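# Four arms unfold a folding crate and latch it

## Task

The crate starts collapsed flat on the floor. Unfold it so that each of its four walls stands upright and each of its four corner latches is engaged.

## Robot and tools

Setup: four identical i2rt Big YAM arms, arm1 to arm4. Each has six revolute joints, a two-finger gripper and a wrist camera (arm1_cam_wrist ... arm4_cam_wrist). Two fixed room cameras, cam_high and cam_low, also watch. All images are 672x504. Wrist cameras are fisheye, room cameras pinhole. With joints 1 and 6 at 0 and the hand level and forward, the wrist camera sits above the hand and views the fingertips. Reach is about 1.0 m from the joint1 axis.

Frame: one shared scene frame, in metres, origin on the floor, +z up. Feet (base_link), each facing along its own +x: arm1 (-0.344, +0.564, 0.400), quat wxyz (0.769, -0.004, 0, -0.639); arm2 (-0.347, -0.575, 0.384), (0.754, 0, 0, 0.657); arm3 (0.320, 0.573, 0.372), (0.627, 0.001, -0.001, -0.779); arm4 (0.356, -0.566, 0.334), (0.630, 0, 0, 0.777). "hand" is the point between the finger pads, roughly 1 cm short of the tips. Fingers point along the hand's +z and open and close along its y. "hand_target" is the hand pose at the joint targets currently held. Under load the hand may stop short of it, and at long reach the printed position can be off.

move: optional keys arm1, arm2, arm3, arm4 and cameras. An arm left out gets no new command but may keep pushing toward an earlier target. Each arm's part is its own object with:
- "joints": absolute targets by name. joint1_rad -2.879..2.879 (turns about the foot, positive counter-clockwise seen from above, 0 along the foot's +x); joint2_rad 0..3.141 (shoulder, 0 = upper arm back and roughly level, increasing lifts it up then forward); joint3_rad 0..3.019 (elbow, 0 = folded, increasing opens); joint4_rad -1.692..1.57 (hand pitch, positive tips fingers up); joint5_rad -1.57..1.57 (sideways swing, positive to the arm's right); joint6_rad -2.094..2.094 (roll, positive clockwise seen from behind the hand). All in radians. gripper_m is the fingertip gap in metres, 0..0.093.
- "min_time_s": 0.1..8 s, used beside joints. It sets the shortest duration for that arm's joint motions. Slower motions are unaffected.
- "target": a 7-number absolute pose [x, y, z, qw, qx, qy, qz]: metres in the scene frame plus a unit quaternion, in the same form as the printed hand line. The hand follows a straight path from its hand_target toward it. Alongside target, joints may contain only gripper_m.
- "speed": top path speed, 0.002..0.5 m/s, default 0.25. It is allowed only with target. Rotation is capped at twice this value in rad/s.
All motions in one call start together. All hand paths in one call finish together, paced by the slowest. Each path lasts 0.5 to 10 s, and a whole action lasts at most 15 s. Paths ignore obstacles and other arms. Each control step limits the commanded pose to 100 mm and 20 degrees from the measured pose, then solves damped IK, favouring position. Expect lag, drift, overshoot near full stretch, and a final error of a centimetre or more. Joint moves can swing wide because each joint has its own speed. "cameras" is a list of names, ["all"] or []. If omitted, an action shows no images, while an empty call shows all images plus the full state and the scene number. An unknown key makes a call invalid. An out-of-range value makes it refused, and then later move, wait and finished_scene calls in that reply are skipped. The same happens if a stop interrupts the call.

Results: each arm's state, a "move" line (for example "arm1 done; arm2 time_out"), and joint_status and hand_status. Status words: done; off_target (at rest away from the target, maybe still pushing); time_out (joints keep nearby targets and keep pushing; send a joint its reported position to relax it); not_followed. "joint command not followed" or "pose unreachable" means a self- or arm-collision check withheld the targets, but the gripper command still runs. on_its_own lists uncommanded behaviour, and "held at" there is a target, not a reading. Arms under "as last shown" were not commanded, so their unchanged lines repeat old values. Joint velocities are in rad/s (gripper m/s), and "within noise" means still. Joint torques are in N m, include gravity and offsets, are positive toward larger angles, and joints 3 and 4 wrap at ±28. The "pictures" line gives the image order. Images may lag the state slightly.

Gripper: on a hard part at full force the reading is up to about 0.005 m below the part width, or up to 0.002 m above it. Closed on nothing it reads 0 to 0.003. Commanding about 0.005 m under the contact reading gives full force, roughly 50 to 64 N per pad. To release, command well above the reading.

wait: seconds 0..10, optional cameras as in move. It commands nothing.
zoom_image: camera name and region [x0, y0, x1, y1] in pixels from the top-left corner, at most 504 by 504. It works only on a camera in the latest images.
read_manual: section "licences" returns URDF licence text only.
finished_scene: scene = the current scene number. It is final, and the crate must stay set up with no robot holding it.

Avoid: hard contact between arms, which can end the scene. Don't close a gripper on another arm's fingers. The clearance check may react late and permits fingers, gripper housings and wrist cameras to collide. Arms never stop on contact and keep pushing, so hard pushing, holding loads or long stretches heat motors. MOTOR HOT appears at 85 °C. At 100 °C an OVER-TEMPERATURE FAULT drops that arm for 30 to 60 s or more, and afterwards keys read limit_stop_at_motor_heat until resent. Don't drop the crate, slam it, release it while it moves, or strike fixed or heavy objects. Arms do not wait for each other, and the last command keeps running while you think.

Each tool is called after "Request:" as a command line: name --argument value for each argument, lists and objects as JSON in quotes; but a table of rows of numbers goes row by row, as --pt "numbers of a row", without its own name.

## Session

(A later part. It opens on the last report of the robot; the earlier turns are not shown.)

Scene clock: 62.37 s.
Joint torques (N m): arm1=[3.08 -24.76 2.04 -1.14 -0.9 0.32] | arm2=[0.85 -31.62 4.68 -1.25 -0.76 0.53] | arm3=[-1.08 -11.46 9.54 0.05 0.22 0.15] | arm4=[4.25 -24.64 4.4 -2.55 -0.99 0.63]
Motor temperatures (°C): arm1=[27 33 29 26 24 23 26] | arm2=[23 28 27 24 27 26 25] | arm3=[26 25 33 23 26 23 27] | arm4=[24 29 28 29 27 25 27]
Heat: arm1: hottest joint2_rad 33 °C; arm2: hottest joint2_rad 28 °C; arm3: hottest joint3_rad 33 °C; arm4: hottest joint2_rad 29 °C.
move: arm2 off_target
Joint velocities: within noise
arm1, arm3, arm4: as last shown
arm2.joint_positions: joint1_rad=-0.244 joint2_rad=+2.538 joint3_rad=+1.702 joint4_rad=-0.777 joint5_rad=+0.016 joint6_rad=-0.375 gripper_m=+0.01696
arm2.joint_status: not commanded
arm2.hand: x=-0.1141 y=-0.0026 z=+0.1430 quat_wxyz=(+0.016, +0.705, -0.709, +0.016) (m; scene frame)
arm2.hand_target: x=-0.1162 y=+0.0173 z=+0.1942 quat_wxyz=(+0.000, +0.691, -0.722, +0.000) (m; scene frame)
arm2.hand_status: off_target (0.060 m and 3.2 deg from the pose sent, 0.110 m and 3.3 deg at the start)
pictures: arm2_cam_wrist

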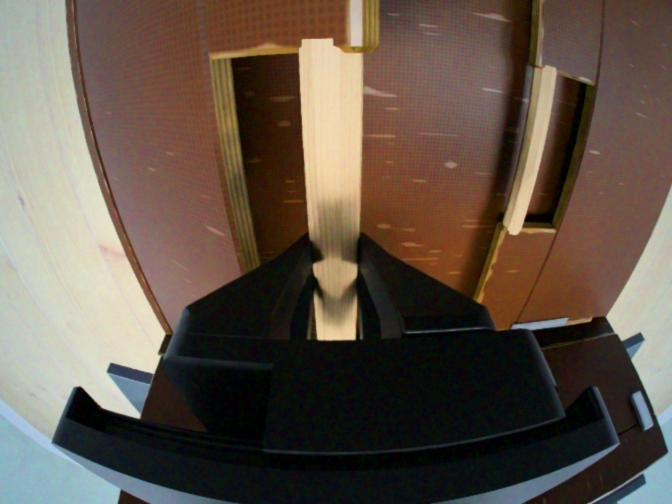

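Request:
move --arm2 '{"target": [-0.158, 0.020, 0.230, 0, 0.6934, -0.7206, 0], "speed": 0.12}'

Request:
move --arm2 '{"target": [-0.210, 0.022, 0.252, 0, 0.6934, -0.7206, 0], "speed": 0.12}'

Request:
move --arm2 '{"target": [-0.254, 0.023, 0.270, 0, 0.6934, -0.7206, 0], "speed": 0.11}' --arm3 '{"target": [0.14, 0.03, 0.30, 0, 0.7206, 0.6934, 0], "speed": 0.35}'

Request:
move --arm2 '{"target": [-0.298, 0.024, 0.274, 0, 0.6934, -0.7206, 0], "speed": 0.09}' --arm3 '{"target": [0.024, -0.010, 0.125, 0, 0.7206, 0.6934, 0], "speed": 0.35}'

Request:
move --arm2 '{"target": [-0.338, 0.025, 0.276, 0, 0.6934, -0.7206, 0], "speed": 0.08}' --cameras '["arm3_cam_wrist", "cam_high"]'

Request:
zoom_image --camera "cam_high" --region '[245, 300, 415, 410]'

Scene clock: 66.93 s.
Joint torques (N m): arm1=[3.31 -24.53 1.96 -1.21 -0.89 0.28] | arm2=[2.14 -30.45 5.11 -0.96 -1.05 0.57] | arm3=[-0.79 -11.69 9.52 -0.05 0.2 0.15] | arm4=[4.25 -24.64 4.41 -2.55 -0.99 0.63]
Motor temperatures (°C): arm1=[27 34 29 26 24 23 26] | arm2=[23 28 27 24 27 26 25] | arm3=[26 25 33 23 26 23 27] | arm4=[24 29 28 29 27 25 27]
Heat: arm1: hottest joint2_rad 34 °C; arm2: hottest joint2_rad 28 °C; arm3: hottest joint3_rad 33 °C; arm4: hottest joint2_rad 29 °C.
move: arm2 off_target
Joint velocities: within noise
arm1, arm3, arm4: as last shown
arm2.joint_positions: joint1_rad=-0.198 joint2_rad=+2.447 joint3_rad=+1.637 joint4_rad=-0.808 joint5_rad=+0.024 joint6_rad=-0.323 gripper_m=+0.01696
arm2.joint_status: not commanded
arm2.hand: x=-0.1426 y=-0.0020 z=+0.1808 quat_wxyz=(+0.015, +0.703, -0.711, +0.021) (m; scene frame)
arm2.hand_target: x=-0.1559 y=+0.0197 z=+0.2275 quat_wxyz=(+0.000, +0.693, -0.721, +0.000) (m; scene frame)
arm2.hand_status: off_target (0.056 m and 3.4 deg from the pose sent, 0.100 m and 3.2 deg at the start)
pictures: none

Scene clock: 68.13 s.
Joint torques (N m): arm1=[2.32 -24.12 1.99 -1.35 -0.87 0.32] | arm2=[3.02 -27.69 5.65 -0.16 -1.28 0.58] | arm3=[-1.08 -10.93 9.55 -0.13 0.19 0.16] | arm4=[4.31 -24.64 4.41 -2.56 -1 0.63]
Motor temperatures (°C): arm1=[27 34 29 26 24 23 26] | arm2=[23 29 27 24 27 26 25] | arm3=[26 25 33 23 26 23 27] | arm4=[24 29 28 29 27 25 27]
Heat: arm1: hottest joint2_rad 34 °C; arm2: hottest joint2_rad 29 °C; arm3: hottest joint3_rad 33 °C; arm4: hottest joint2_rad 29 °C.
move: arm2 off_target
Joint velocities: within noise
arm1, arm3, arm4: as last shown
arm2.joint_positions: joint1_rad=-0.124 joint2_rad=+2.357 joint3_rad=+1.578 joint4_rad=-0.849 joint5_rad=+0.028 joint6_rad=-0.242 gripper_m=+0.01696
arm2.joint_status: not commanded
arm2.hand: x=-0.1879 y=-0.0012 z=+0.2186 quat_wxyz=(+0.017, +0.700, -0.713, +0.027) (m; scene frame)
arm2.hand_target: x=-0.2093 y=+0.0202 z=+0.2512 quat_wxyz=(+0.004, +0.694, -0.720, +0.002) (m; scene frame)
arm2.hand_status: off_target (0.046 m and 3.8 deg from the pose sent, 0.101 m and 3.4 deg at the start)
pictures: none

Scene clock: 69.60 s.
Joint torques (N m): arm1=[3.14 -24.7 2.14 -1.11 -0.86 0.31] | arm2=[3.25 -26.81 6.15 0.23 -1.26 0.61] | arm3=[-0.62 -15.15 8.32 0.34 0.07 -0.03] | arm4=[4.25 -24.64 4.41 -2.55 -0.99 0.63]
Motor temperatures (°C): arm1=[27 34 29 26 24 23 26] | arm2=[23 29 27 24 28 26 25] | arm3=[26 25 33 23 26 23 27] | arm4=[24 29 28 29 27 25 27]
Heat: arm1: hottest joint2_rad 34 °C; arm2: hottest joint2_rad 29 °C; arm3: hottest joint3_rad 33 °C; arm4: hottest joint2_rad 29 °C.
move: arm2 off_target; arm3 off_target
Joint velocities: within noise
arm1, arm4: as last shown
arm2.joint_positions: joint1_rad=-0.055 joint2_rad=+2.305 joint3_rad=+1.539 joint4_rad=-0.867 joint5_rad=+0.030 joint6_rad=-0.174 gripper_m=+0.01681
arm2.joint_status: not commanded
arm2.hand: x=-0.2293 y=-0.0009 z=+0.2386 quat_wxyz=(+0.017, +0.701, -0.712, +0.030) (m; scene frame)
arm2.hand_target: x=-0.2531 y=+0.0224 z=+0.2690 quat_wxyz=(+0.001, +0.695, -0.719, +0.001) (m; scene frame)
arm2.hand_status: off_target (0.047 m and 4.1 deg from the pose sent, 0.087 m and 3.8 deg at the start)
arm3.joint_positions: joint1_rad=-0.100 joint2_rad=+2.087 joint3_rad=+1.383 joint4_rad=-0.885 joint5_rad=+0.000 joint6_rad=-0.263 gripper_m=+0.04713
arm3.joint_status: not commanded
arm3.hand: x=+0.1482 y=+0.0464 z=+0.3022 quat_wxyz=(+0.003, -0.725, -0.688, -0.009) (m; scene frame)
arm3.hand_target: x=+0.1439 y=+0.0315 z=+0.2991 quat_wxyz=(-0.001, -0.722, -0.692, -0.002) (m; scene frame)
arm3.hand_status: off_target (0.019 m and 1.4 deg from the pose sent, 0.179 m and 3.0 deg at the start)
pictures: none

Scene clock: 71.37 s.
Joint torques (N m): arm1=[3.08 -24.23 1.99 -1.16 -0.86 0.31] | arm2=[5.54 -26.11 6.12 0.35 -1.81 0.7] | arm3=[-0.15 -18.67 7.95 0.02 0.06 -0.07] | arm4=[4.31 -24.64 4.42 -2.56 -1 0.63]
Motor temperatures (°C): arm1=[27 34 29 26 24 23 26] | arm2=[23 29 27 24 28 26 25] | arm3=[26 25 33 23 26 23 27] | arm4=[24 29 28 29 27 25 27]
Heat: arm1: hottest joint2_rad 34 °C; arm2: hottest joint2_rad 29 °C; arm3: hottest joint3_rad 33 °C; arm4: hottest joint2_rad 29 °C.
move: arm2 off_target; arm3 off_target
Joint velocities: within noise
arm1: as last shown
arm2.joint_positions: joint1_rad=-0.008 joint2_rad=+2.283 joint3_rad=+1.521 joint4_rad=-0.869 joint5_rad=+0.041 joint6_rad=-0.110 gripper_m=+0.01681
arm2.joint_status: not commanded
arm2.hand: x=-0.2555 y=-0.0001 z=+0.2459 quat_wxyz=(+0.011, +0.695, -0.718, +0.035) (m; scene frame)
arm2.hand_target: x=-0.2975 y=+0.0228 z=+0.2735 quat_wxyz=(+0.001, +0.694, -0.720, +0.000) (m; scene frame)
arm2.hand_status: off_target (0.056 m and 4.2 deg from the pose sent, 0.081 m and 4.1 deg at the start)
arm3.joint_positions: joint1_rad=-0.255 joint2_rad=+2.559 joint3_rad=+1.777 joint4_rad=-0.781 joint5_rad=+0.002 joint6_rad=-0.422 gripper_m=+0.04713
arm3.joint_status: not commanded
arm3.hand: x=+0.0267 y=-0.0043 z=+0.1354 quat_wxyz=(-0.002, -0.724, -0.690, +0.003) (m; scene frame)
arm3.hand_target: x=+0.0266 y=-0.0092 z=+0.1247 quat_wxyz=(-0.001, -0.720, -0.694, +0.000) (m; scene frame)
arm3.hand_status: off_target (0.012 m and 0.7 deg from the pose sent, 0.224 m and 1.4 deg at the start)
arm4.joint_positions: joint1_rad=+0.602 joint2_rad=+2.075 joint3_rad=+1.262 joint4_rad=-0.749 joint5_rad=+0.027 joint6_rad=-0.737 gripper_m=+0.01644
arm4.joint_status: not commanded
arm4.hand: x=-0.0237 y=-0.1975 z=+0.2386 quat_wxyz=(-0.013, +1.000, -0.012, +0.005) (m; scene frame)
arm4.hand_target: x=-0.0285 y=-0.2220 z=+0.2684 quat_wxyz=(-0.001, +1.000, -0.020, +0.001) (m; scene frame)
arm4.hand_status: not commanded
pictures: none

Scene clock: 72.57 s.
Joint torques (N m): arm1=[3.02 -24.18 1.91 -0.95 -0.88 0.29] | arm2=[4.66 -25.35 6.69 0.57 -2.29 0.53] | arm3=[-0.56 -18.02 7.79 -0.16 0.08 -0.02] | arm4=[4.25 -24.64 4.42 -2.55 -1 0.63]
Motor temperatures (°C): arm1=[27 34 29 26 24 23 26] | arm2=[23 29 27 24 28 26 25] | arm3=[26 25 33 23 26 23 27] | arm4=[24 30 28 29 27 25 27]
Heat: arm1: hottest joint2_rad 34 °C; arm2: hottest joint2_rad 29 °C; arm3: hottest joint3_rad 33 °C; arm4: hottest joint2_rad 30 °C.
move: arm2 off_target
Joint velocities: within noise
arm1.joint_positions: joint1_rad=+0.588 joint2_rad=+2.102 joint3_rad=+1.069 joint4_rad=-0.517 joint5_rad=+0.016 joint6_rad=-0.745 gripper_m=+0.01673
arm1.joint_status: not commanded
arm1.hand: x=-0.0170 y=+0.2224 z=+0.2468 quat_wxyz=(+0.001, -0.026, -1.000, +0.016) (m; scene frame)
arm1.hand_target: x=-0.0114 y=+0.2480 z=+0.2623 quat_wxyz=(+0.000, -0.020, -1.000, +0.000) (m; scene frame)
arm1.hand_status: not commanded
arm2.joint_positions: joint1_rad=+0.066 joint2_rad=+2.268 joint3_rad=+1.509 joint4_rad=-0.878 joint5_rad=+0.054 joint6_rad=-0.030 gripper_m=+0.01681
arm2.joint_status: not commanded
arm2.hand: x=-0.2960 y=+0.0004 z=+0.2515 quat_wxyz=(+0.006, +0.693, -0.720, +0.043) (m; scene frame)
arm2.hand_target: x=-0.3359 y=+0.0236 z=+0.2761 quat_wxyz=(+0.001, +0.694, -0.720, +0.001) (m; scene frame)
arm2.hand_status: off_target (0.055 m and 4.9 deg from the pose sent, 0.091 m and 4.2 deg at the start)
arm3.joint_positions: joint1_rad=-0.259 joint2_rad=+2.559 joint3_rad=+1.777 joint4_rad=-0.781 joint5_rad=+0.002 joint6_rad=-0.422 gripper_m=+0.04713
arm3.joint_status: not commanded
arm3.hand: x=+0.0240 y=-0.0029 z=+0.1354 quat_wxyz=(-0.002, -0.725, -0.688, +0.003) (m; scene frame)
arm3.hand_target: x=+0.0239 y=-0.0079 z=+0.1247 quat_wxyz=(-0.001, -0.721, -0.693, +0.000) (m; scene frame)
arm3.hand_status: not commanded
arm4: as last shown
pictures: arm3_cam_wrist, cam_high

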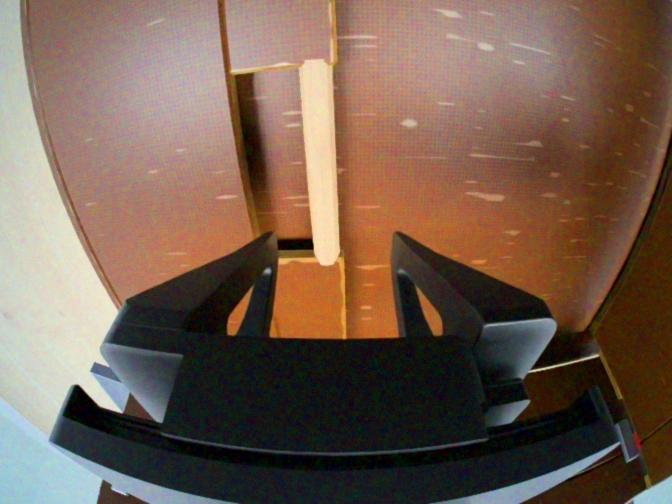

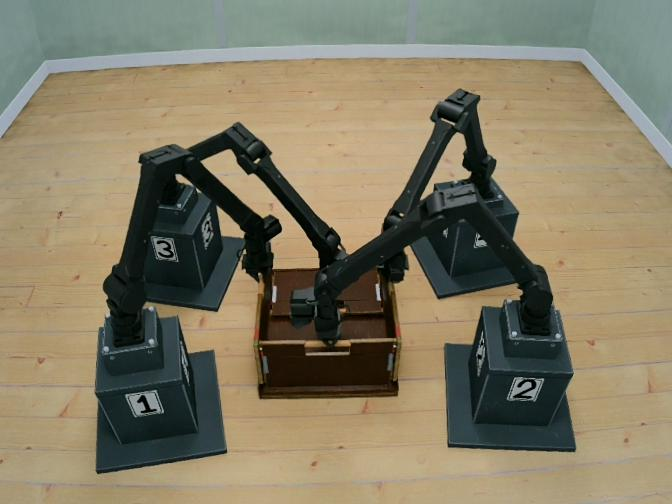

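Scaled by 2.965 from the camera's 672x504 image, which has a finer 960x720 frame.

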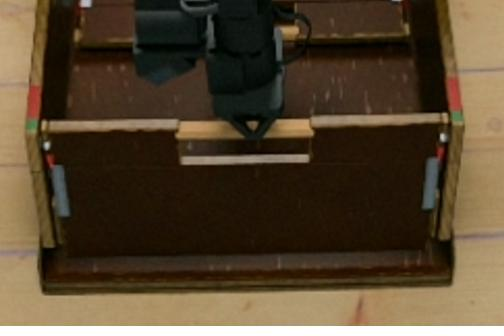

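Request:
move --arm3 '{"target": [0.031, -0.003, 0.025, 0, 0.7206, 0.6934, 0], "speed": 0.16}'

Request:
move --arm3 '{"joints": {"gripper_m": 0.008}}'

Request:
move --arm3 '{"target": [0.044, -0.004, 0.132, 0, 0.7206, 0.6934, 0], "speed": 0.13}'

Request:
move --arm3 '{"target": [0.077, -0.005, 0.188, 0, 0.7206, 0.6934, 0], "speed": 0.13}' --cameras '["arm3_cam_wrist"]'

Scene clock: 77.80 s.
Joint torques (N m): arm1=[2.55 -24.41 2.17 -1.14 -0.89 0.33] | arm2=[4.66 -25.29 6.67 0.58 -2.29 0.54] | arm3=[0.32 -18.2 6.89 0.7 0.09 0.04] | arm4=[4.25 -24.64 4.41 -2.55 -1 0.63]
Motor temperatures (°C): arm1=[27 34 29 26 24 23 26] | arm2=[23 30 27 24 29 26 25] | arm3=[26 25 33 23 26 23 27] | arm4=[24 30 28 29 27 25 27]
Heat: arm1: hottest joint2_rad 34 °C; arm2: hottest joint2_rad 30 °C; arm3: hottest joint3_rad 33 °C; arm4: hottest joint2_rad 30 °C.
move: arm3 off_target
Joint velocities: within noise
arm1, arm2, arm4: as last shown
arm3.joint_positions: joint1_rad=-0.262 joint2_rad=+2.754 joint3_rad=+1.872 joint4_rad=-0.695 joint5_rad=+0.002 joint6_rad=-0.425 gripper_m=+0.04712
arm3.joint_status: not commanded
arm3.hand: x=+0.0266 y=+0.0060 z=+0.0385 quat_wxyz=(+0.001, -0.725, -0.688, -0.003) (m; scene frame)
arm3.hand_target: x=+0.0295 y=-0.0016 z=+0.0263 quat_wxyz=(-0.001, -0.721, -0.693, +0.001) (m; scene frame)
arm3.hand_status: off_target (0.017 m and 0.9 deg from the pose sent, 0.111 m and 0.9 deg at the start)
pictures: none

Scene clock: 78.53 s.
Joint torques (N m): arm1=[3.72 -24.23 1.8 -1.28 -0.84 0.31] | arm2=[4.66 -25.29 6.68 0.58 -2.29 0.54] | arm3=[-0.26 -18.84 6.99 0.62 0.22 0.21] | arm4=[4.25 -24.64 4.41 -2.55 -1 0.63]
Motor temperatures (°C): arm1=[27 34 29 26 24 23 26] | arm2=[23 30 27 24 29 26 25] | arm3=[26 26 33 23 26 23 27] | arm4=[24 30 28 29 27 25 27]
Heat: arm1: hottest joint2_rad 34 °C; arm2: hottest joint2_rad 30 °C; arm3: hottest joint3_rad 33 °C; arm4: hottest joint2_rad 30 °C.
move: arm3 off_target
Joint velocities: arm1=[within noise] | arm2=[within noise] | arm3=[0.054 -0.005 -0.007 0.007 0.022 0.022 0.001] | arm4=[within noise]
arm1, arm2, arm4: as last shown
arm3.joint_positions: joint1_rad=-0.255 joint2_rad=+2.756 joint3_rad=+1.872 joint4_rad=-0.698 joint5_rad=-0.009 joint6_rad=-0.447 gripper_m=+0.01692
arm3.joint_status: gripper_m off_target (ended at +0.01695, target +0.00800)
arm3.hand: x=+0.0333 y=+0.0042 z=+0.0375 quat_wxyz=(-0.004, -0.715, -0.699, -0.007) (m; scene frame)
arm3.hand_target: x=+0.0347 y=-0.0035 z=+0.0256 quat_wxyz=(-0.004, -0.717, -0.697, -0.001) (m; scene frame)
arm3.hand_status: not commanded
pictures: none

Scene clock: 80.03 s.
Joint torques (N m): arm1=[3.49 -24.23 1.87 -1.2 -0.88 0.24] | arm2=[4.66 -25.29 6.68 0.55 -2.29 0.54] | arm3=[0.38 -24.64 4.05 -0.85 -0.2 0.36] | arm4=[4.31 -24.64 4.4 -2.55 -1 0.63]
Motor temperatures (°C): arm1=[27 34 29 26 24 23 26] | arm2=[23 30 27 24 29 26 25] | arm3=[26 26 33 23 26 23 27] | arm4=[24 30 28 29 27 25 27]
Heat: arm1: hottest joint2_rad 34 °C; arm2: hottest joint2_rad 30 °C; arm3: hottest joint3_rad 33 °C; arm4: hottest joint2_rad 30 °C.
move: arm3 off_target
Joint velocities: within noise
arm1, arm2, arm4: as last shown
arm3.joint_positions: joint1_rad=-0.236 joint2_rad=+2.616 joint3_rad=+1.766 joint4_rad=-0.733 joint5_rad=+0.019 joint6_rad=-0.438 gripper_m=+0.01672
arm3.joint_status: not commanded
arm3.hand: x=+0.0417 y=+0.0058 z=+0.0975 quat_wxyz=(+0.010, -0.712, -0.702, -0.003) (m; scene frame)
arm3.hand_target: x=+0.0440 y=-0.0068 z=+0.1305 quat_wxyz=(+0.002, -0.719, -0.695, +0.005) (m; scene frame)
arm3.hand_status: off_target (0.036 m and 1.8 deg from the pose sent, 0.095 m and 1.3 deg at the start)
pictures: none

Scene clock: 81.17 s.
Joint torques (N m): arm1=[2.96 -24.23 1.99 -1.16 -0.89 0.3] | arm2=[4.66 -25.29 6.69 0.57 -2.28 0.54] | arm3=[0.67 -25.29 3.92 -1.44 -0.47 0.47] | arm4=[4.25 -24.64 4.41 -2.55 -1 0.63]
Motor temperatures (°C): arm1=[27 34 29 26 24 23 26] | arm2=[23 30 27 24 29 26 25] | arm3=[26 26 32 23 26 23 27] | arm4=[24 30 28 29 27 25 27]
Heat: arm1: hottest joint2_rad 34 °C; arm2: hottest joint2_rad 30 °C; arm3: hottest joint3_rad 32 °C; arm4: hottest joint2_rad 30 °C.
move: arm3 off_target
Joint velocities: within noise
arm1, arm2, arm4: as last shown
arm3.joint_positions: joint1_rad=-0.205 joint2_rad=+2.492 joint3_rad=+1.676 joint4_rad=-0.764 joint5_rad=+0.020 joint6_rad=-0.404 gripper_m=+0.01647
arm3.joint_status: not commanded
arm3.hand: x=+0.0624 y=+0.0056 z=+0.1501 quat_wxyz=(+0.010, -0.713, -0.701, -0.001) (m; scene frame)
arm3.hand_target: x=+0.0702 y=-0.0041 z=+0.1865 quat_wxyz=(+0.000, -0.723, -0.691, +0.002) (m; scene frame)
arm3.hand_status: off_target (0.042 m and 1.7 deg from the pose sent, 0.098 m and 1.8 deg at the start)
pictures: arm3_cam_wrist

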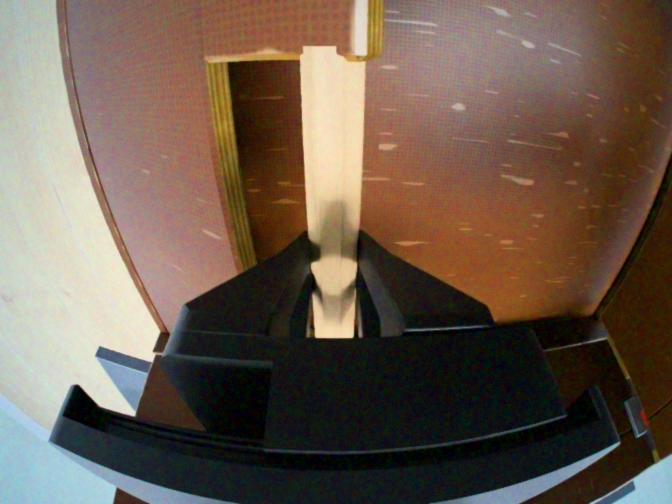

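Request:
move --arm3 '{"target": [0.108, -0.006, 0.222, 0, 0.7206, 0.6934, 0], "speed": 0.12}' --cameras '[]'

Request:
move --arm3 '{"target": [0.158, -0.006, 0.246, 0, 0.7206, 0.6934, 0], "speed": 0.12}' --cameras '["cam_low"]'

Scene clock: 87.00 s.
Joint torques (N m): arm1=[3.08 -24.64 1.88 -1.14 -0.87 0.27] | arm2=[4.72 -25.29 6.69 0.57 -2.29 0.54] | arm3=[1.61 -23.88 4.19 -1.29 -0.8 0.51] | arm4=[4.25 -24.64 4.41 -2.55 -1 0.63]
Motor temperatures (°C): arm1=[27 34 29 26 24 23 26] | arm2=[23 30 27 24 30 26 25] | arm3=[26 28 32 23 26 23 27] | arm4=[24 30 28 29 28 25 28]
Heat: arm1: hottest joint2_rad 34 °C; arm2: hottest joint2_rad 30 °C; arm3: hottest joint3_rad 32 °C; arm4: hottest joint2_rad 30 °C.
move: arm3 off_target
Joint velocities: within noise
arm1, arm2, arm4: as last shown
arm3.joint_positions: joint1_rad=-0.164 joint2_rad=+2.407 joint3_rad=+1.616 joint4_rad=-0.796 joint5_rad=+0.028 joint6_rad=-0.358 gripper_m=+0.01648
arm3.joint_status: not commanded
arm3.hand: x=+0.0889 y=+0.0062 z=+0.1850 quat_wxyz=(+0.015, -0.715, -0.699, -0.003) (m; scene frame)
arm3.hand_target: x=+0.1068 y=-0.0055 z=+0.2192 quat_wxyz=(+0.000, -0.721, -0.693, -0.001) (m; scene frame)
arm3.hand_status: off_target (0.043 m and 2.0 deg from the pose sent, 0.086 m and 1.7 deg at the start)
pictures: none
No camera images: "cameras" was empty.

Scene clock: 88.17 s.
Joint torques (N m): arm1=[2.73 -24.18 2.04 -1.24 -0.91 0.33] | arm2=[4.66 -25.29 6.67 0.58 -2.29 0.54] | arm3=[2.2 -21.89 4.49 -0.35 -0.94 0.53] | arm4=[4.25 -24.64 4.41 -2.56 -1 0.63]
Motor temperatures (°C): arm1=[27 34 29 26 24 23 26] | arm2=[23 31 27 24 30 26 25] | arm3=[26 28 32 23 26 23 27] | arm4=[24 30 28 29 28 25 28]
Heat: arm1: hottest joint2_rad 34 °C; arm2: hottest joint2_rad 31 °C; arm3: hottest joint3_rad 32 °C; arm4: hottest joint2_rad 30 °C.
move: arm3 off_target
Joint velocities: within noise
arm1, arm2, arm4: as last shown
arm3.joint_positions: joint1_rad=-0.095 joint2_rad=+2.311 joint3_rad=+1.549 joint4_rad=-0.833 joint5_rad=+0.032 joint6_rad=-0.283 gripper_m=+0.01648
arm3.joint_status: not commanded
arm3.hand: x=+0.1324 y=+0.0063 z=+0.2237 quat_wxyz=(+0.019, -0.717, -0.697, -0.004) (m; scene frame)
arm3.hand_target: x=+0.1570 y=-0.0045 z=+0.2452 quat_wxyz=(+0.002, -0.720, -0.694, -0.003) (m; scene frame)
arm3.hand_status: off_target (0.036 m and 2.3 deg from the pose sent, 0.093 m and 2.0 deg at the start)
pictures: cam_low

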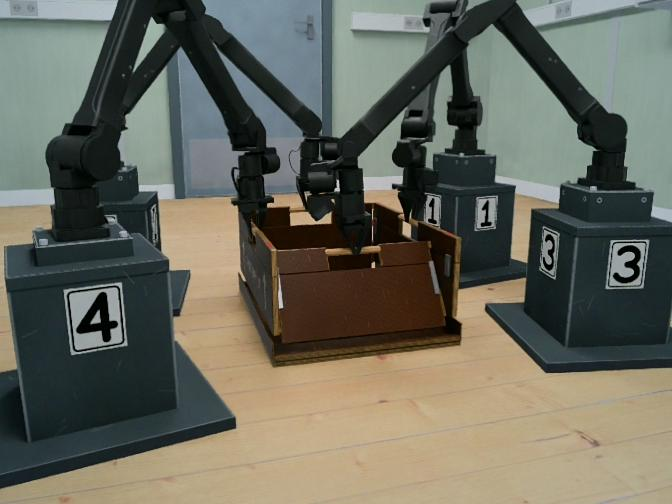

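Request:
move --arm3 '{"target": [0.208, -0.007, 0.262, 0, 0.7206, 0.6934, 0], "speed": 0.11}' --cameras '[]'

Request:
move --arm3 '{"target": [0.247, -0.008, 0.268, 0, 0.7206, 0.6934, 0], "speed": 0.09}' --cameras '[]'

Request:
move --arm3 '{"target": [0.277, -0.009, 0.272, 0, 0.7206, 0.6934, 0], "speed": 0.08}' --cameras '["cam_low"]'

Scene clock: 90.67 s.
Joint torques (N m): arm1=[3.02 -24.59 1.84 -1.24 -0.9 0.34] | arm2=[4.78 -25.29 6.68 0.55 -2.29 0.54] | arm3=[3.02 -20.84 5.09 0.35 -0.98 0.61] | arm4=[4.25 -24.64 4.41 -2.55 -1 0.63]
Motor temperatures (°C): arm1=[27 34 29 26 24 23 26] | arm2=[23 31 27 24 30 26 25] | arm3=[26 28 32 23 26 23 27] | arm4=[24 30 28 29 28 25 28]
Heat: arm1: hottest joint2_rad 34 °C; arm2: hottest joint2_rad 31 °C; arm3: hottest joint3_rad 32 °C; arm4: hottest joint2_rad 30 °C.
move: arm3 off_target
Joint velocities: arm1=[within noise] | arm2=[within noise] | arm3=[0.005 -0.005 0.007 -0.051 -0.051 0.007 -0.001] | arm4=[within noise]
arm1, arm2: as last shown
arm3.joint_positions: joint1_rad=-0.018 joint2_rad=+2.245 joint3_rad=+1.501 joint4_rad=-0.854 joint5_rad=+0.034 joint6_rad=-0.208 gripper_m=+0.01627
arm3.joint_status: not commanded
arm3.hand: x=+0.1788 y=+0.0053 z=+0.2486 quat_wxyz=(+0.021, -0.716, -0.698, -0.003) (m; scene frame)
arm3.hand_target: x=+0.2067 y=-0.0069 z=+0.2623 quat_wxyz=(+0.001, -0.720, -0.694, -0.001) (m; scene frame)
arm3.hand_status: off_target (0.034 m and 2.5 deg from the pose sent, 0.086 m and 2.3 deg at the start)
arm4.joint_positions: joint1_rad=+0.602 joint2_rad=+2.075 joint3_rad=+1.262 joint4_rad=-0.749 joint5_rad=+0.027 joint6_rad=-0.737 gripper_m=+0.01644
arm4.joint_status: not commanded
arm4.hand: x=-0.0237 y=-0.1975 z=+0.2386 quat_wxyz=(-0.013, +1.000, -0.012, +0.005) (m; scene frame)
arm4.hand_target: x=-0.0285 y=-0.2220 z=+0.2684 quat_wxyz=(-0.001, +1.000, -0.020, +0.001) (m; scene frame)
arm4.hand_status: not commanded
pictures: none
No camera images: "cameras" was empty.

Scene clock: 91.73 s.
Joint torques (N m): arm1=[3.43 -24.35 1.94 -1.1 -0.83 0.32] | arm2=[4.66 -25.23 6.68 0.55 -2.29 0.54] | arm3=[3.6 -20.19 5.14 0.73 -1.35 0.59] | arm4=[4.25 -24.64 4.41 -2.55 -1 0.63]
Motor temperatures (°C): arm1=[27 34 29 26 24 23 26] | arm2=[23 31 27 24 31 26 25] | arm3=[26 28 32 23 26 23 27] | arm4=[24 30 28 29 28 25 28]
Heat: arm1: hottest joint2_rad 34 °C; arm2: hottest joint2_rad 31 °C; arm3: hottest joint3_rad 32 °C; arm4: hottest joint2_rad 30 °C.
move: arm3 off_target
Joint velocities: within noise
arm1.joint_positions: joint1_rad=+0.588 joint2_rad=+2.102 joint3_rad=+1.069 joint4_rad=-0.517 joint5_rad=+0.016 joint6_rad=-0.745 gripper_m=+0.01673
arm1.joint_status: not commanded
arm1.hand: x=-0.0170 y=+0.2224 z=+0.2468 quat_wxyz=(+0.001, -0.026, -1.000, +0.016) (m; scene frame)
arm1.hand_target: x=-0.0114 y=+0.2479 z=+0.2623 quat_wxyz=(+0.000, -0.020, -1.000, +0.000) (m; scene frame)
arm1.hand_status: not commanded
arm2.joint_positions: joint1_rad=+0.066 joint2_rad=+2.268 joint3_rad=+1.509 joint4_rad=-0.878 joint5_rad=+0.054 joint6_rad=-0.030 gripper_m=+0.01681
arm2.joint_status: not commanded
arm2.hand: x=-0.2960 y=+0.0004 z=+0.2515 quat_wxyz=(+0.006, +0.693, -0.720, +0.043) (m; scene frame)
arm2.hand_target: x=-0.3359 y=+0.0236 z=+0.2761 quat_wxyz=(+0.001, +0.694, -0.720, +0.001) (m; scene frame)
arm2.hand_status: not commanded
arm3.joint_positions: joint1_rad=+0.035 joint2_rad=+2.219 joint3_rad=+1.477 joint4_rad=-0.857 joint5_rad=+0.045 joint6_rad=-0.142 gripper_m=+0.01628
arm3.joint_status: not commanded
arm3.hand: x=+0.2089 y=+0.0054 z=+0.2567 quat_wxyz=(+0.026, -0.720, -0.693, +0.000) (m; scene frame)
arm3.hand_target: x=+0.2456 y=-0.0066 z=+0.2670 quat_wxyz=(+0.002, -0.720, -0.694, -0.001) (m; scene frame)
arm3.hand_status: off_target (0.042 m and 2.9 deg from the pose sent, 0.072 m and 2.5 deg at the start)
arm4: as last shown
pictures: none
No camera images: "cameras" was empty.

Scene clock: 92.80 s.
Joint torques (N m): arm1=[3.19 -24.23 1.84 -1.21 -0.89 0.31] | arm2=[4.66 -25.29 6.69 0.55 -2.29 0.54] | arm3=[5.66 -20.25 5.15 0.44 -1.73 0.71] | arm4=[4.25 -24.64 4.41 -2.56 -1 0.63]
Motor temperatures (°C): arm1=[27 35 28 26 24 23 26] | arm2=[23 31 27 24 31 26 25] | arm3=[26 28 31 23 26 23 28] | arm4=[24 30 27 29 28 25 28]
Heat: arm1: hottest joint2_rad 35 °C; arm2: hottest joint2_rad 31 °C; arm3: hottest joint3_rad 31 °C; arm4: hottest joint2_rad 30 °C.
move: arm3 off_target
Joint velocities: within noise
arm1, arm2, arm4: as last shown
arm3.joint_positions: joint1_rad=+0.063 joint2_rad=+2.210 joint3_rad=+1.469 joint4_rad=-0.859 joint5_rad=+0.054 joint6_rad=-0.105 gripper_m=+0.01628
arm3.joint_status: not commanded
arm3.hand: x=+0.2233 y=+0.0048 z=+0.2598 quat_wxyz=(+0.029, -0.723, -0.690, +0.004) (m; scene frame)
arm3.hand_target: x=+0.2751 y=-0.0075 z=+0.2721 quat_wxyz=(+0.001, -0.719, -0.695, -0.001) (m; scene frame)
arm3.hand_status: off_target (0.057 m and 3.4 deg from the pose sent, 0.071 m and 2.9 deg at the start)
pictures: cam_low

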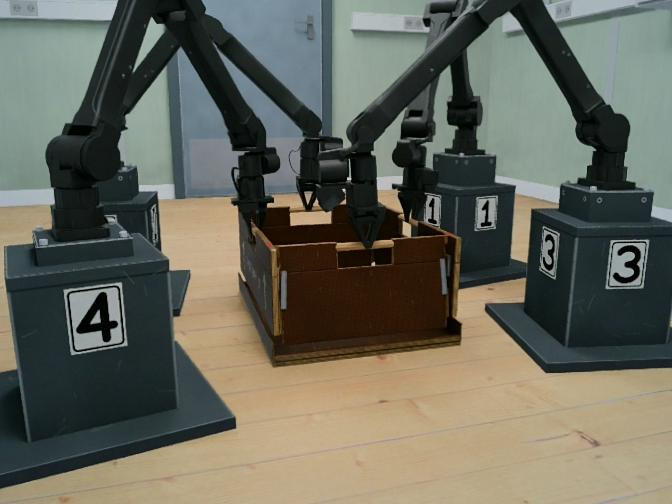

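Request:
move --arm3 '{"target": [0.304, -0.009, 0.274, 0, 0.7206, 0.6934, 0], "speed": 0.08}' --cameras '["cam_low", "cam_high"]'

Request:
zoom_image --camera "cam_low" --region '[230, 180, 480, 370]'

Scene clock: 94.63 s.
Joint torques (N m): arm1=[2.96 -23.88 1.99 -1.22 -0.87 0.28] | arm2=[4.72 -25.29 6.69 0.58 -2.29 0.54] | arm3=[5.01 -19.6 5.45 0.72 -2.02 0.57] | arm4=[4.31 -24.64 4.41 -2.56 -1 0.63]
Motor temperatures (°C): arm1=[27 35 28 26 24 23 26] | arm2=[24 31 27 24 31 26 25] | arm3=[26 28 31 23 27 23 28] | arm4=[24 30 27 29 28 25 28]
Heat: arm1: hottest joint2_rad 35 °C; arm2: hottest joint2_rad 31 °C; arm3: hottest joint3_rad 31 °C; arm4: hottest joint2_rad 30 °C.
move: arm3 off_target
Joint velocities: within noise
arm1.joint_positions: joint1_rad=+0.590 joint2_rad=+2.102 joint3_rad=+1.069 joint4_rad=-0.517 joint5_rad=+0.016 joint6_rad=-0.745 gripper_m=+0.01673
arm1.joint_status: not commanded
arm1.hand: x=-0.0165 y=+0.2229 z=+0.2468 quat_wxyz=(+0.001, -0.026, -1.000, +0.016) (m; scene frame)
arm1.hand_target: x=-0.0110 y=+0.2485 z=+0.2623 quat_wxyz=(+0.000, -0.019, -1.000, +0.000) (m; scene frame)
arm1.hand_status: not commanded
arm2, arm4: as last shown
arm3.joint_positions: joint1_rad=+0.121 joint2_rad=+2.199 joint3_rad=+1.458 joint4_rad=-0.865 joint5_rad=+0.065 joint6_rad=-0.043 gripper_m=+0.01628
arm3.joint_status: not commanded
arm3.hand: x=+0.2551 y=+0.0046 z=+0.2631 quat_wxyz=(+0.035, -0.724, -0.689, +0.007) (m; scene frame)
arm3.hand_target: x=+0.3023 y=-0.0071 z=+0.2739 quat_wxyz=(+0.002, -0.720, -0.694, -0.001) (m; scene frame)
arm3.hand_status: off_target (0.052 m and 4.1 deg from the pose sent, 0.083 m and 3.4 deg at the start)
pictures: cam_high, cam_low

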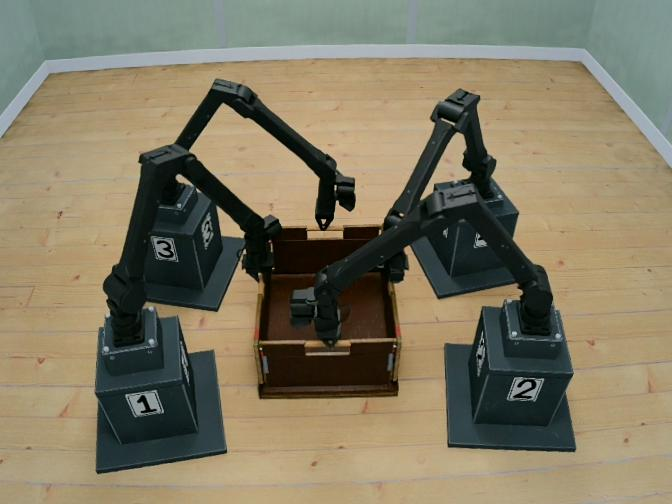

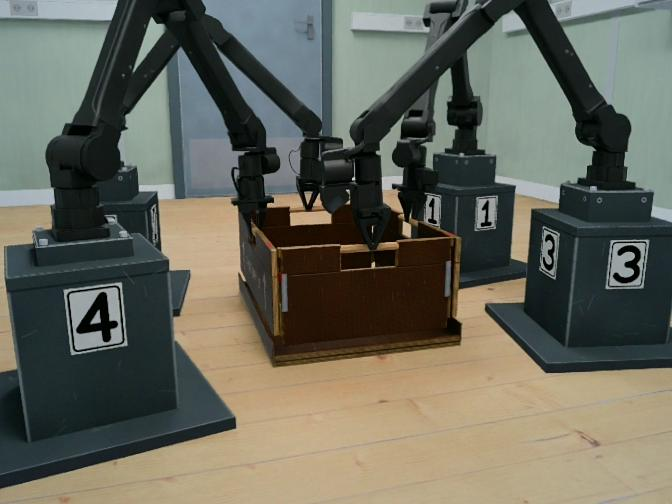

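Scaled by 2.016 from the camera's 672x504 image, which has a finer 960x720 frame.

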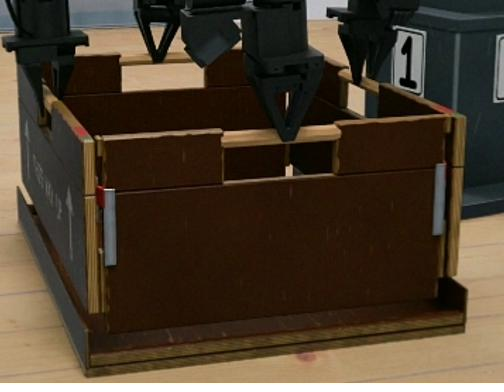

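Request:
zoom_image --camera "cam_low" --region '[255, 225, 315, 270]'

Request:
zoom_image --camera "cam_low" --region '[425, 215, 485, 260]'

Request:
zoom_image --camera "cam_high" --region '[240, 315, 415, 405]'

Scaled by 8.400 from the camera's 672x504 image, which has a finer 960x720 frame.

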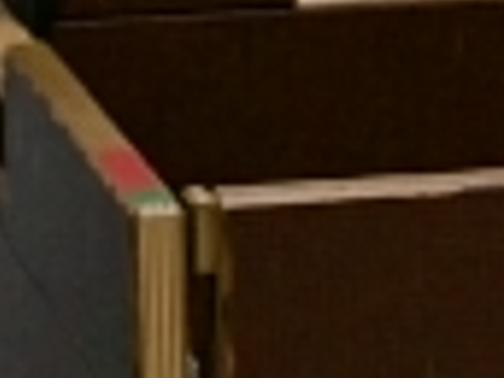

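Scaled by 8.400 from the camera's 672x504 image, which has a finer 960x720 frame.

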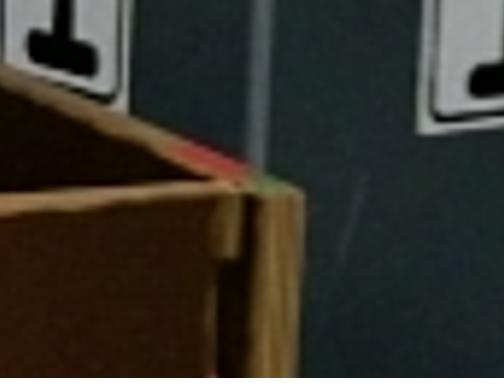

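Scaled by 2.880 from the camera's 672x504 image, which has a finer 960x720 frame.

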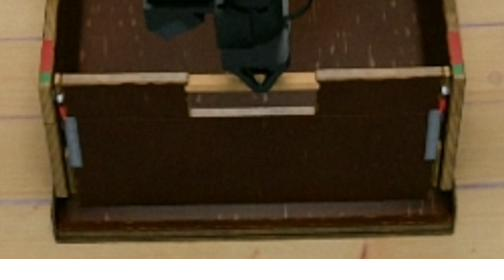

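Request:
move --arm1 '{"target": [-0.0105, 0.207, 0.255, 0, 0.019, 1, 0], "speed": 0.08}' --arm4 '{"target": [-0.0305, -0.188, 0.245, 0, 1, -0.019, 0], "speed": 0.08}' --arm2 '{"target": [-0.284, 0.015, 0.262, 0, 0.6934, -0.7206, 0], "speed": 0.08}' --arm3 '{"target": [0.248, -0.006, 0.257, 0, 0.7206, 0.6934, 0], "speed": 0.08}' --cameras '["cam_low", "cam_high"]'

Request:
zoom_image --camera "cam_high" --region '[240, 315, 415, 405]'

Request:
zoom_image --camera "cam_low" --region '[230, 180, 480, 300]'

Scene clock: 99.53 s.
Joint torques (N m): arm1=[-1.08 -20.31 6.78 -0.92 -0.48 -0.03] | arm2=[-1.03 -23.82 5.7 1.43 -1.16 -0.06] | arm3=[-1.26 -17.14 5.89 1.89 -1 0] | arm4=[1.03 -18.14 9.94 -1.47 -0.93 0.13]
Motor temperatures (°C): arm1=[27 35 28 26 24 23 26] | arm2=[24 31 27 24 31 26 25] | arm3=[26 27 31 23 28 23 28] | arm4=[24 30 27 29 28 25 28]
Heat: arm1: hottest joint2_rad 35 °C; arm2: hottest joint2_rad 31 °C; arm3: hottest joint3_rad 31 °C; arm4: hottest joint2_rad 30 °C.
move: arm1 off_target; arm2 off_target; arm3 off_target; arm4 off_target
Joint velocities: within noise
arm1.joint_positions: joint1_rad=+0.580 joint2_rad=+2.116 joint3_rad=+1.100 joint4_rad=-0.561 joint5_rad=+0.005 joint6_rad=-0.761 gripper_m=+0.01673
arm1.joint_status: not commanded
arm1.hand: x=-0.0164 y=+0.2193 z=+0.2466 quat_wxyz=(+0.007, -0.023, -1.000, +0.002) (m; scene frame)
arm1.hand_target: x=-0.0089 y=+0.2090 z=+0.2547 quat_wxyz=(+0.000, -0.021, -1.000, +0.000) (m; scene frame)
arm1.hand_status: off_target (0.016 m and 0.9 deg from the pose sent, 0.019 m and 2.0 deg at the start)
arm2.joint_positions: joint1_rad=+0.052 joint2_rad=+2.263 joint3_rad=+1.498 joint4_rad=-0.864 joint5_rad=+0.027 joint6_rad=-0.064 gripper_m=+0.01681
arm2.joint_status: not commanded
arm2.hand: x=-0.2929 y=-0.0008 z=+0.2509 quat_wxyz=(+0.013, +0.700, -0.714, +0.029) (m; scene frame)
arm2.hand_target: x=-0.2902 y=+0.0148 z=+0.2621 quat_wxyz=(+0.001, +0.697, -0.717, +0.001) (m; scene frame)
arm2.hand_status: off_target (0.021 m and 3.9 deg from the pose sent, 0.022 m and 4.9 deg at the start)
arm3.joint_positions: joint1_rad=+0.104 joint2_rad=+2.199 joint3_rad=+1.458 joint4_rad=-0.863 joint5_rad=+0.034 joint6_rad=-0.080 gripper_m=+0.01627
arm3.joint_status: not commanded
arm3.hand: x=+0.2508 y=+0.0048 z=+0.2628 quat_wxyz=(+0.023, -0.718, -0.696, -0.003) (m; scene frame)
arm3.hand_target: x=+0.2479 y=-0.0058 z=+0.2572 quat_wxyz=(+0.000, -0.721, -0.693, +0.000) (m; scene frame)
arm3.hand_status: off_target (0.013 m and 2.7 deg from the pose sent, 0.014 m and 4.1 deg at the start)
arm4.joint_positions: joint1_rad=+0.599 joint2_rad=+2.081 joint3_rad=+1.274 joint4_rad=-0.762 joint5_rad=+0.022 joint6_rad=-0.739 gripper_m=+0.01645
arm4.joint_status: not commanded
arm4.hand: x=-0.0243 y=-0.1958 z=+0.2387 quat_wxyz=(-0.009, +1.000, -0.013, +0.007) (m; scene frame)
arm4.hand_target: x=-0.0308 y=-0.1884 z=+0.2459 quat_wxyz=(+0.000, +1.000, -0.019, -0.001) (m; scene frame)
arm4.hand_status: off_target (0.012 m and 1.4 deg from the pose sent, 0.013 m and 1.8 deg at the start)
pictures: cam_high, cam_low

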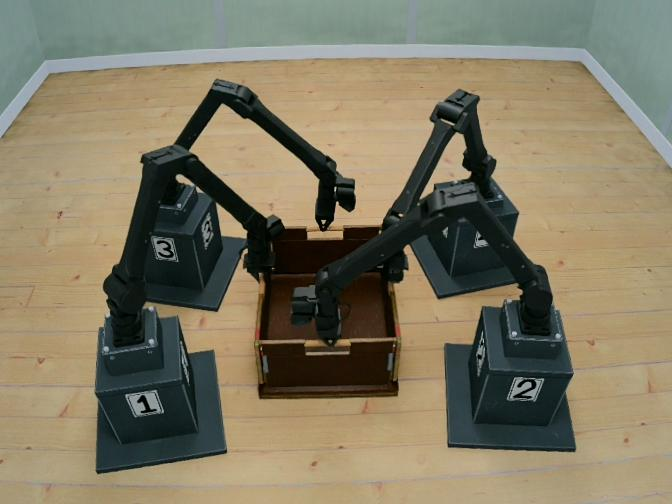

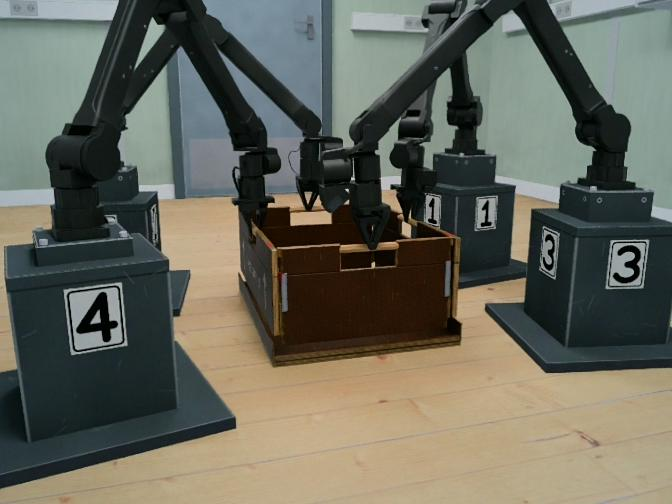

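Scaled by 2.880 from the camera's 672x504 image, which has a finer 960x720 frame.

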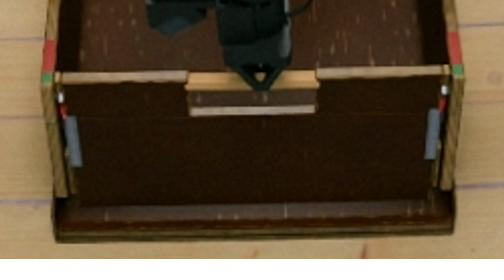

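Scaled by 2.016 from the camera's 672x504 image, which has a finer 960x720 frame.

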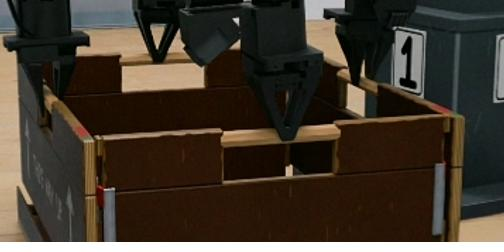

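Request:
move --arm1 '{"joints": {"gripper_m": 0.045}}' --arm2 '{"joints": {"gripper_m": 0.045}}' --arm3 '{"joints": {"gripper_m": 0.045}}' --arm4 '{"joints": {"gripper_m": 0.045}}' --cameras '["cam_low", "cam_high"]'

Request:
zoom_image --camera "cam_high" --region '[240, 315, 415, 405]'

Request:
zoom_image --camera "cam_low" --region '[230, 210, 480, 300]'

Scene clock: 102.60 s.
Joint torques (N m): arm1=[-1.44 -20.66 6.48 0.13 -0.04 -0.08] | arm2=[-0.91 -23.88 5.81 0.68 -0.1 -0.06] | arm3=[-1.14 -16.91 5.94 0.79 0 0.03] | arm4=[1.2 -17.96 9.66 -0.55 -0.23 0.13]
Motor temperatures (°C): arm1=[27 34 29 26 24 23 26] | arm2=[24 31 27 24 31 26 25] | arm3=[26 27 31 23 28 23 28] | arm4=[24 30 28 29 28 25 28]
Heat: arm1: hottest joint2_rad 34 °C; arm2: hottest joint2_rad 31 °C; arm3: hottest joint3_rad 31 °C; arm4: hottest joint2_rad 30 °C.
move: arm1 done; arm2 done; arm3 done; arm4 done
Joint velocities: within noise
arm1.joint_positions: joint1_rad=+0.585 joint2_rad=+2.114 joint3_rad=+1.103 joint4_rad=-0.591 joint5_rad=-0.007 joint6_rad=-0.770 gripper_m=+0.04496
arm1.joint_status: all done
arm1.hand: x=-0.0168 y=+0.2259 z=+0.2480 quat_wxyz=(+0.011, -0.016, -1.000, -0.011) (m; scene frame)
arm1.hand_target: x=-0.0088 y=+0.2121 z=+0.2549 quat_wxyz=(+0.003, -0.014, -1.000, -0.003) (m; scene frame)
arm1.hand_status: not commanded
arm2.joint_positions: joint1_rad=+0.041 joint2_rad=+2.263 joint3_rad=+1.496 joint4_rad=-0.843 joint5_rad=+0.001 joint6_rad=-0.064 gripper_m=+0.04488
arm2.joint_status: all done
arm2.hand: x=-0.2908 y=+0.0035 z=+0.2501 quat_wxyz=(+0.014, +0.696, -0.718, +0.013) (m; scene frame)
arm2.hand_target: x=-0.2854 y=+0.0142 z=+0.2620 quat_wxyz=(+0.001, +0.694, -0.720, +0.000) (m; scene frame)
arm2.hand_status: not commanded
arm3.joint_positions: joint1_rad=+0.103 joint2_rad=+2.199 joint3_rad=+1.458 joint4_rad=-0.836 joint5_rad=+0.003 joint6_rad=-0.080 gripper_m=+0.04489
arm3.joint_status: all done
arm3.hand: x=+0.2545 y=-0.0025 z=+0.2625 quat_wxyz=(+0.002, -0.718, -0.696, -0.002) (m; scene frame)
arm3.hand_target: x=+0.2487 y=-0.0059 z=+0.2573 quat_wxyz=(-0.001, -0.720, -0.694, -0.001) (m; scene frame)
arm3.hand_status: not commanded
arm4.joint_positions: joint1_rad=+0.597 joint2_rad=+2.081 joint3_rad=+1.277 joint4_rad=-0.793 joint5_rad=+0.002 joint6_rad=-0.736 gripper_m=+0.04495
arm4.joint_status: all done
arm4.hand: x=-0.0218 y=-0.2019 z=+0.2396 quat_wxyz=(+0.008, +1.000, -0.015, +0.010) (m; scene frame)
arm4.hand_target: x=-0.0293 y=-0.1898 z=+0.2456 quat_wxyz=(+0.003, +1.000, -0.021, +0.002) (m; scene frame)
arm4.hand_status: not commanded
pictures: cam_high, cam_low

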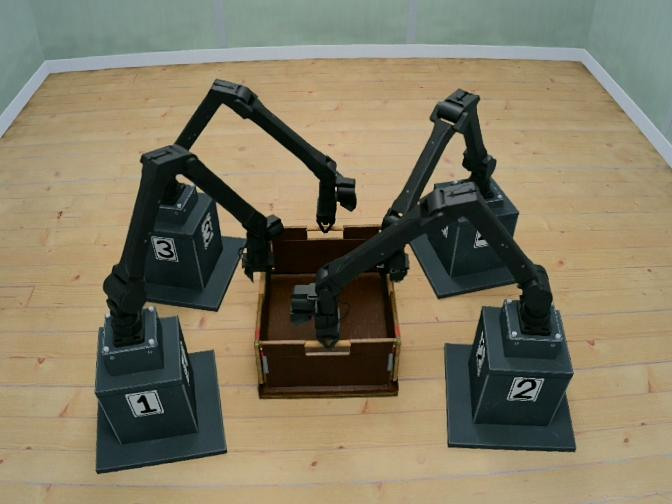

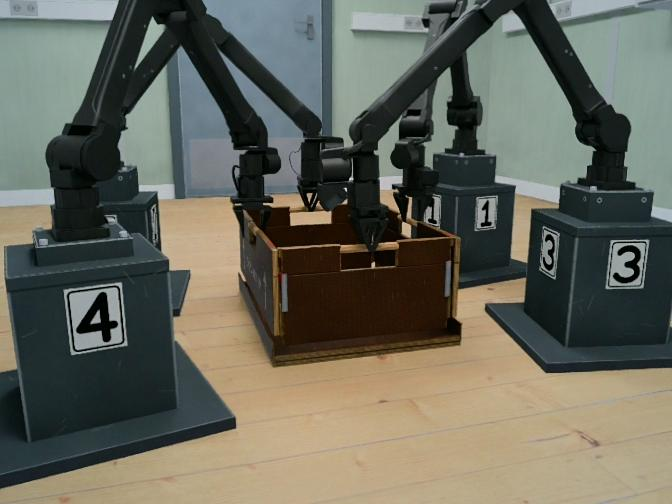

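Scaled by 2.880 from the camera's 672x504 image, which has a finer 960x720 frame.

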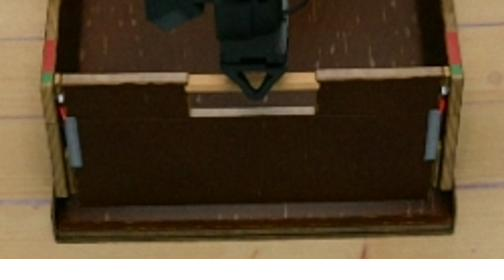

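Scaled by 2.016 from the camera's 672x504 image, which has a finer 960x720 frame.

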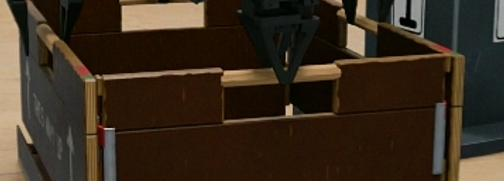

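Request:
move --arm1 '{"target": [-0.0105, 0.220, 0.39, 0, 0.019, 1, 0], "speed": 0.18}' --arm4 '{"target": [-0.0305, -0.197, 0.39, 0, 1, -0.019, 0], "speed": 0.18}' --arm2 '{"target": [-0.288, 0.015, 0.39, 0, 0.6934, -0.7206, 0], "speed": 0.18}' --arm3 '{"target": [0.252, -0.006, 0.39, 0, 0.7206, 0.6934, 0], "speed": 0.18}' --cameras '["cam_low", "cam_high"]'

Request:
zoom_image --camera "cam_high" --region '[230, 210, 420, 410]'

Request:
zoom_image --camera "cam_low" --region '[230, 190, 480, 300]'

Scene clock: 106.57 s.
Joint torques (N m): arm1=[-0.79 -18.08 9.09 0.16 0.03 0.09] | arm2=[-0.38 -24.12 8.85 -0.1 -0.05 0.01] | arm3=[-0.67 -18.61 9.4 -0.14 0.1 0.05] | arm4=[2.08 -16.97 12.04 -0.55 -0.21 0.21]
Motor temperatures (°C): arm1=[27 34 29 26 24 23 26] | arm2=[24 31 27 24 30 26 25] | arm3=[26 27 31 23 28 23 28] | arm4=[24 31 28 29 27 25 28]
Heat: arm1: hottest joint2_rad 34 °C; arm2: hottest joint2_rad 31 °C; arm3: hottest joint3_rad 31 °C; arm4: hottest joint2_rad 31 °C.
move: arm1 off_target; arm2 off_target; arm3 off_target; arm4 off_target
Joint velocities: within noise
arm1.joint_positions: joint1_rad=+0.585 joint2_rad=+1.829 joint3_rad=+1.104 joint4_rad=-0.877 joint5_rad=-0.007 joint6_rad=-0.770 gripper_m=+0.04497
arm1.joint_status: not commanded
arm1.hand: x=-0.0218 y=+0.2326 z=+0.3784 quat_wxyz=(+0.011, -0.016, -1.000, -0.011) (m; scene frame)
arm1.hand_target: x=-0.0100 y=+0.2195 z=+0.3897 quat_wxyz=(+0.000, -0.019, -1.000, +0.000) (m; scene frame)
arm1.hand_status: off_target (0.021 m and 1.8 deg from the pose sent, 0.142 m and 1.8 deg at the start)
arm2.joint_positions: joint1_rad=+0.041 joint2_rad=+2.082 joint3_rad=+1.516 joint4_rad=-1.067 joint5_rad=+0.001 joint6_rad=-0.064 gripper_m=+0.04489
arm2.joint_status: not commanded
arm2.hand: x=-0.2916 y=-0.0043 z=+0.3596 quat_wxyz=(+0.023, +0.696, -0.718, +0.020) (m; scene frame)
arm2.hand_target: x=-0.2879 y=+0.0152 z=+0.3900 quat_wxyz=(+0.000, +0.693, -0.721, +0.000) (m; scene frame)
arm2.hand_status: off_target (0.036 m and 3.5 deg from the pose sent, 0.140 m and 2.2 deg at the start)
arm3.joint_positions: joint1_rad=+0.103 joint2_rad=+2.024 joint3_rad=+1.486 joint4_rad=-1.078 joint5_rad=+0.003 joint6_rad=-0.080 gripper_m=+0.04491
arm3.joint_status: not commanded
arm3.hand: x=+0.2558 y=+0.0118 z=+0.3690 quat_wxyz=(+0.015, -0.718, -0.695, -0.018) (m; scene frame)
arm3.hand_target: x=+0.2520 y=-0.0060 z=+0.3894 quat_wxyz=(+0.000, -0.721, -0.693, -0.001) (m; scene frame)
arm3.hand_status: off_target (0.028 m and 2.7 deg from the pose sent, 0.128 m and 0.5 deg at the start)
arm4.joint_positions: joint1_rad=+0.597 joint2_rad=+1.852 joint3_rad=+1.351 joint4_rad=-1.097 joint5_rad=+0.000 joint6_rad=-0.734 gripper_m=+0.04496
arm4.joint_status: not commanded
arm4.hand: x=-0.0188 y=-0.2051 z=+0.3786 quat_wxyz=(+0.009, +1.000, -0.016, +0.010) (m; scene frame)
arm4.hand_target: x=-0.0310 y=-0.1968 z=+0.3893 quat_wxyz=(+0.001, +1.000, -0.020, +0.000) (m; scene frame)
arm4.hand_status: off_target (0.018 m and 1.6 deg from the pose sent, 0.151 m and 1.5 deg at the start)
pictures: cam_high, cam_low

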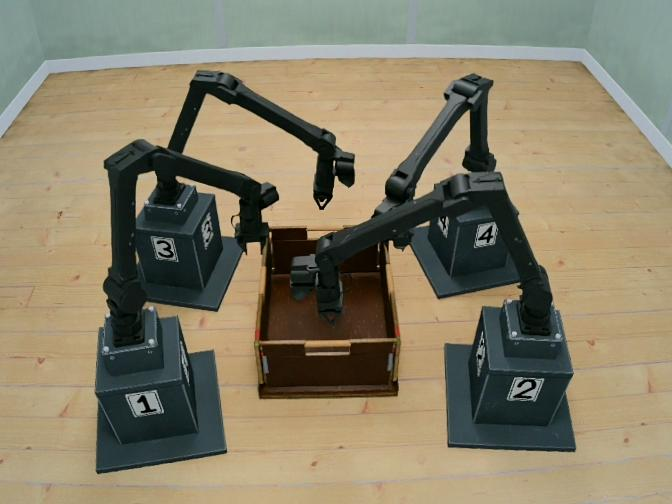

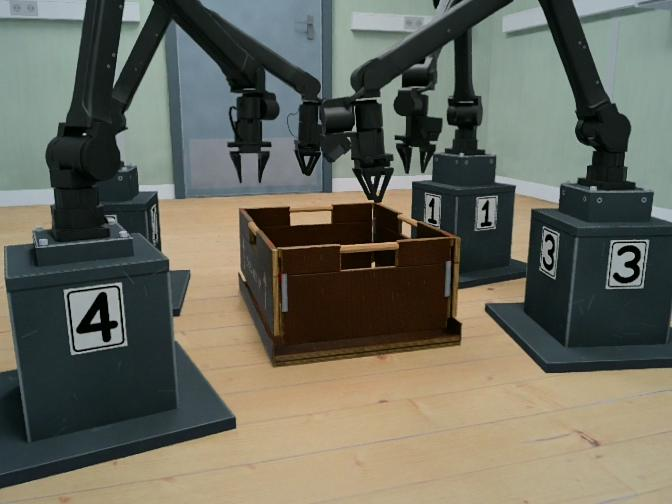

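Scaled by 2.520 from the camera's 672x504 image, which has a finer 960x720 frame.

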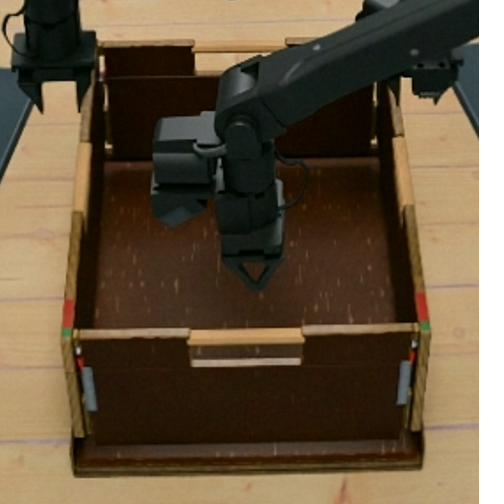

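Scaled by 2.016 from the camera's 672x504 image, which has a finer 960x720 frame.

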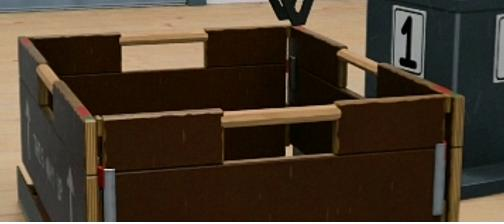

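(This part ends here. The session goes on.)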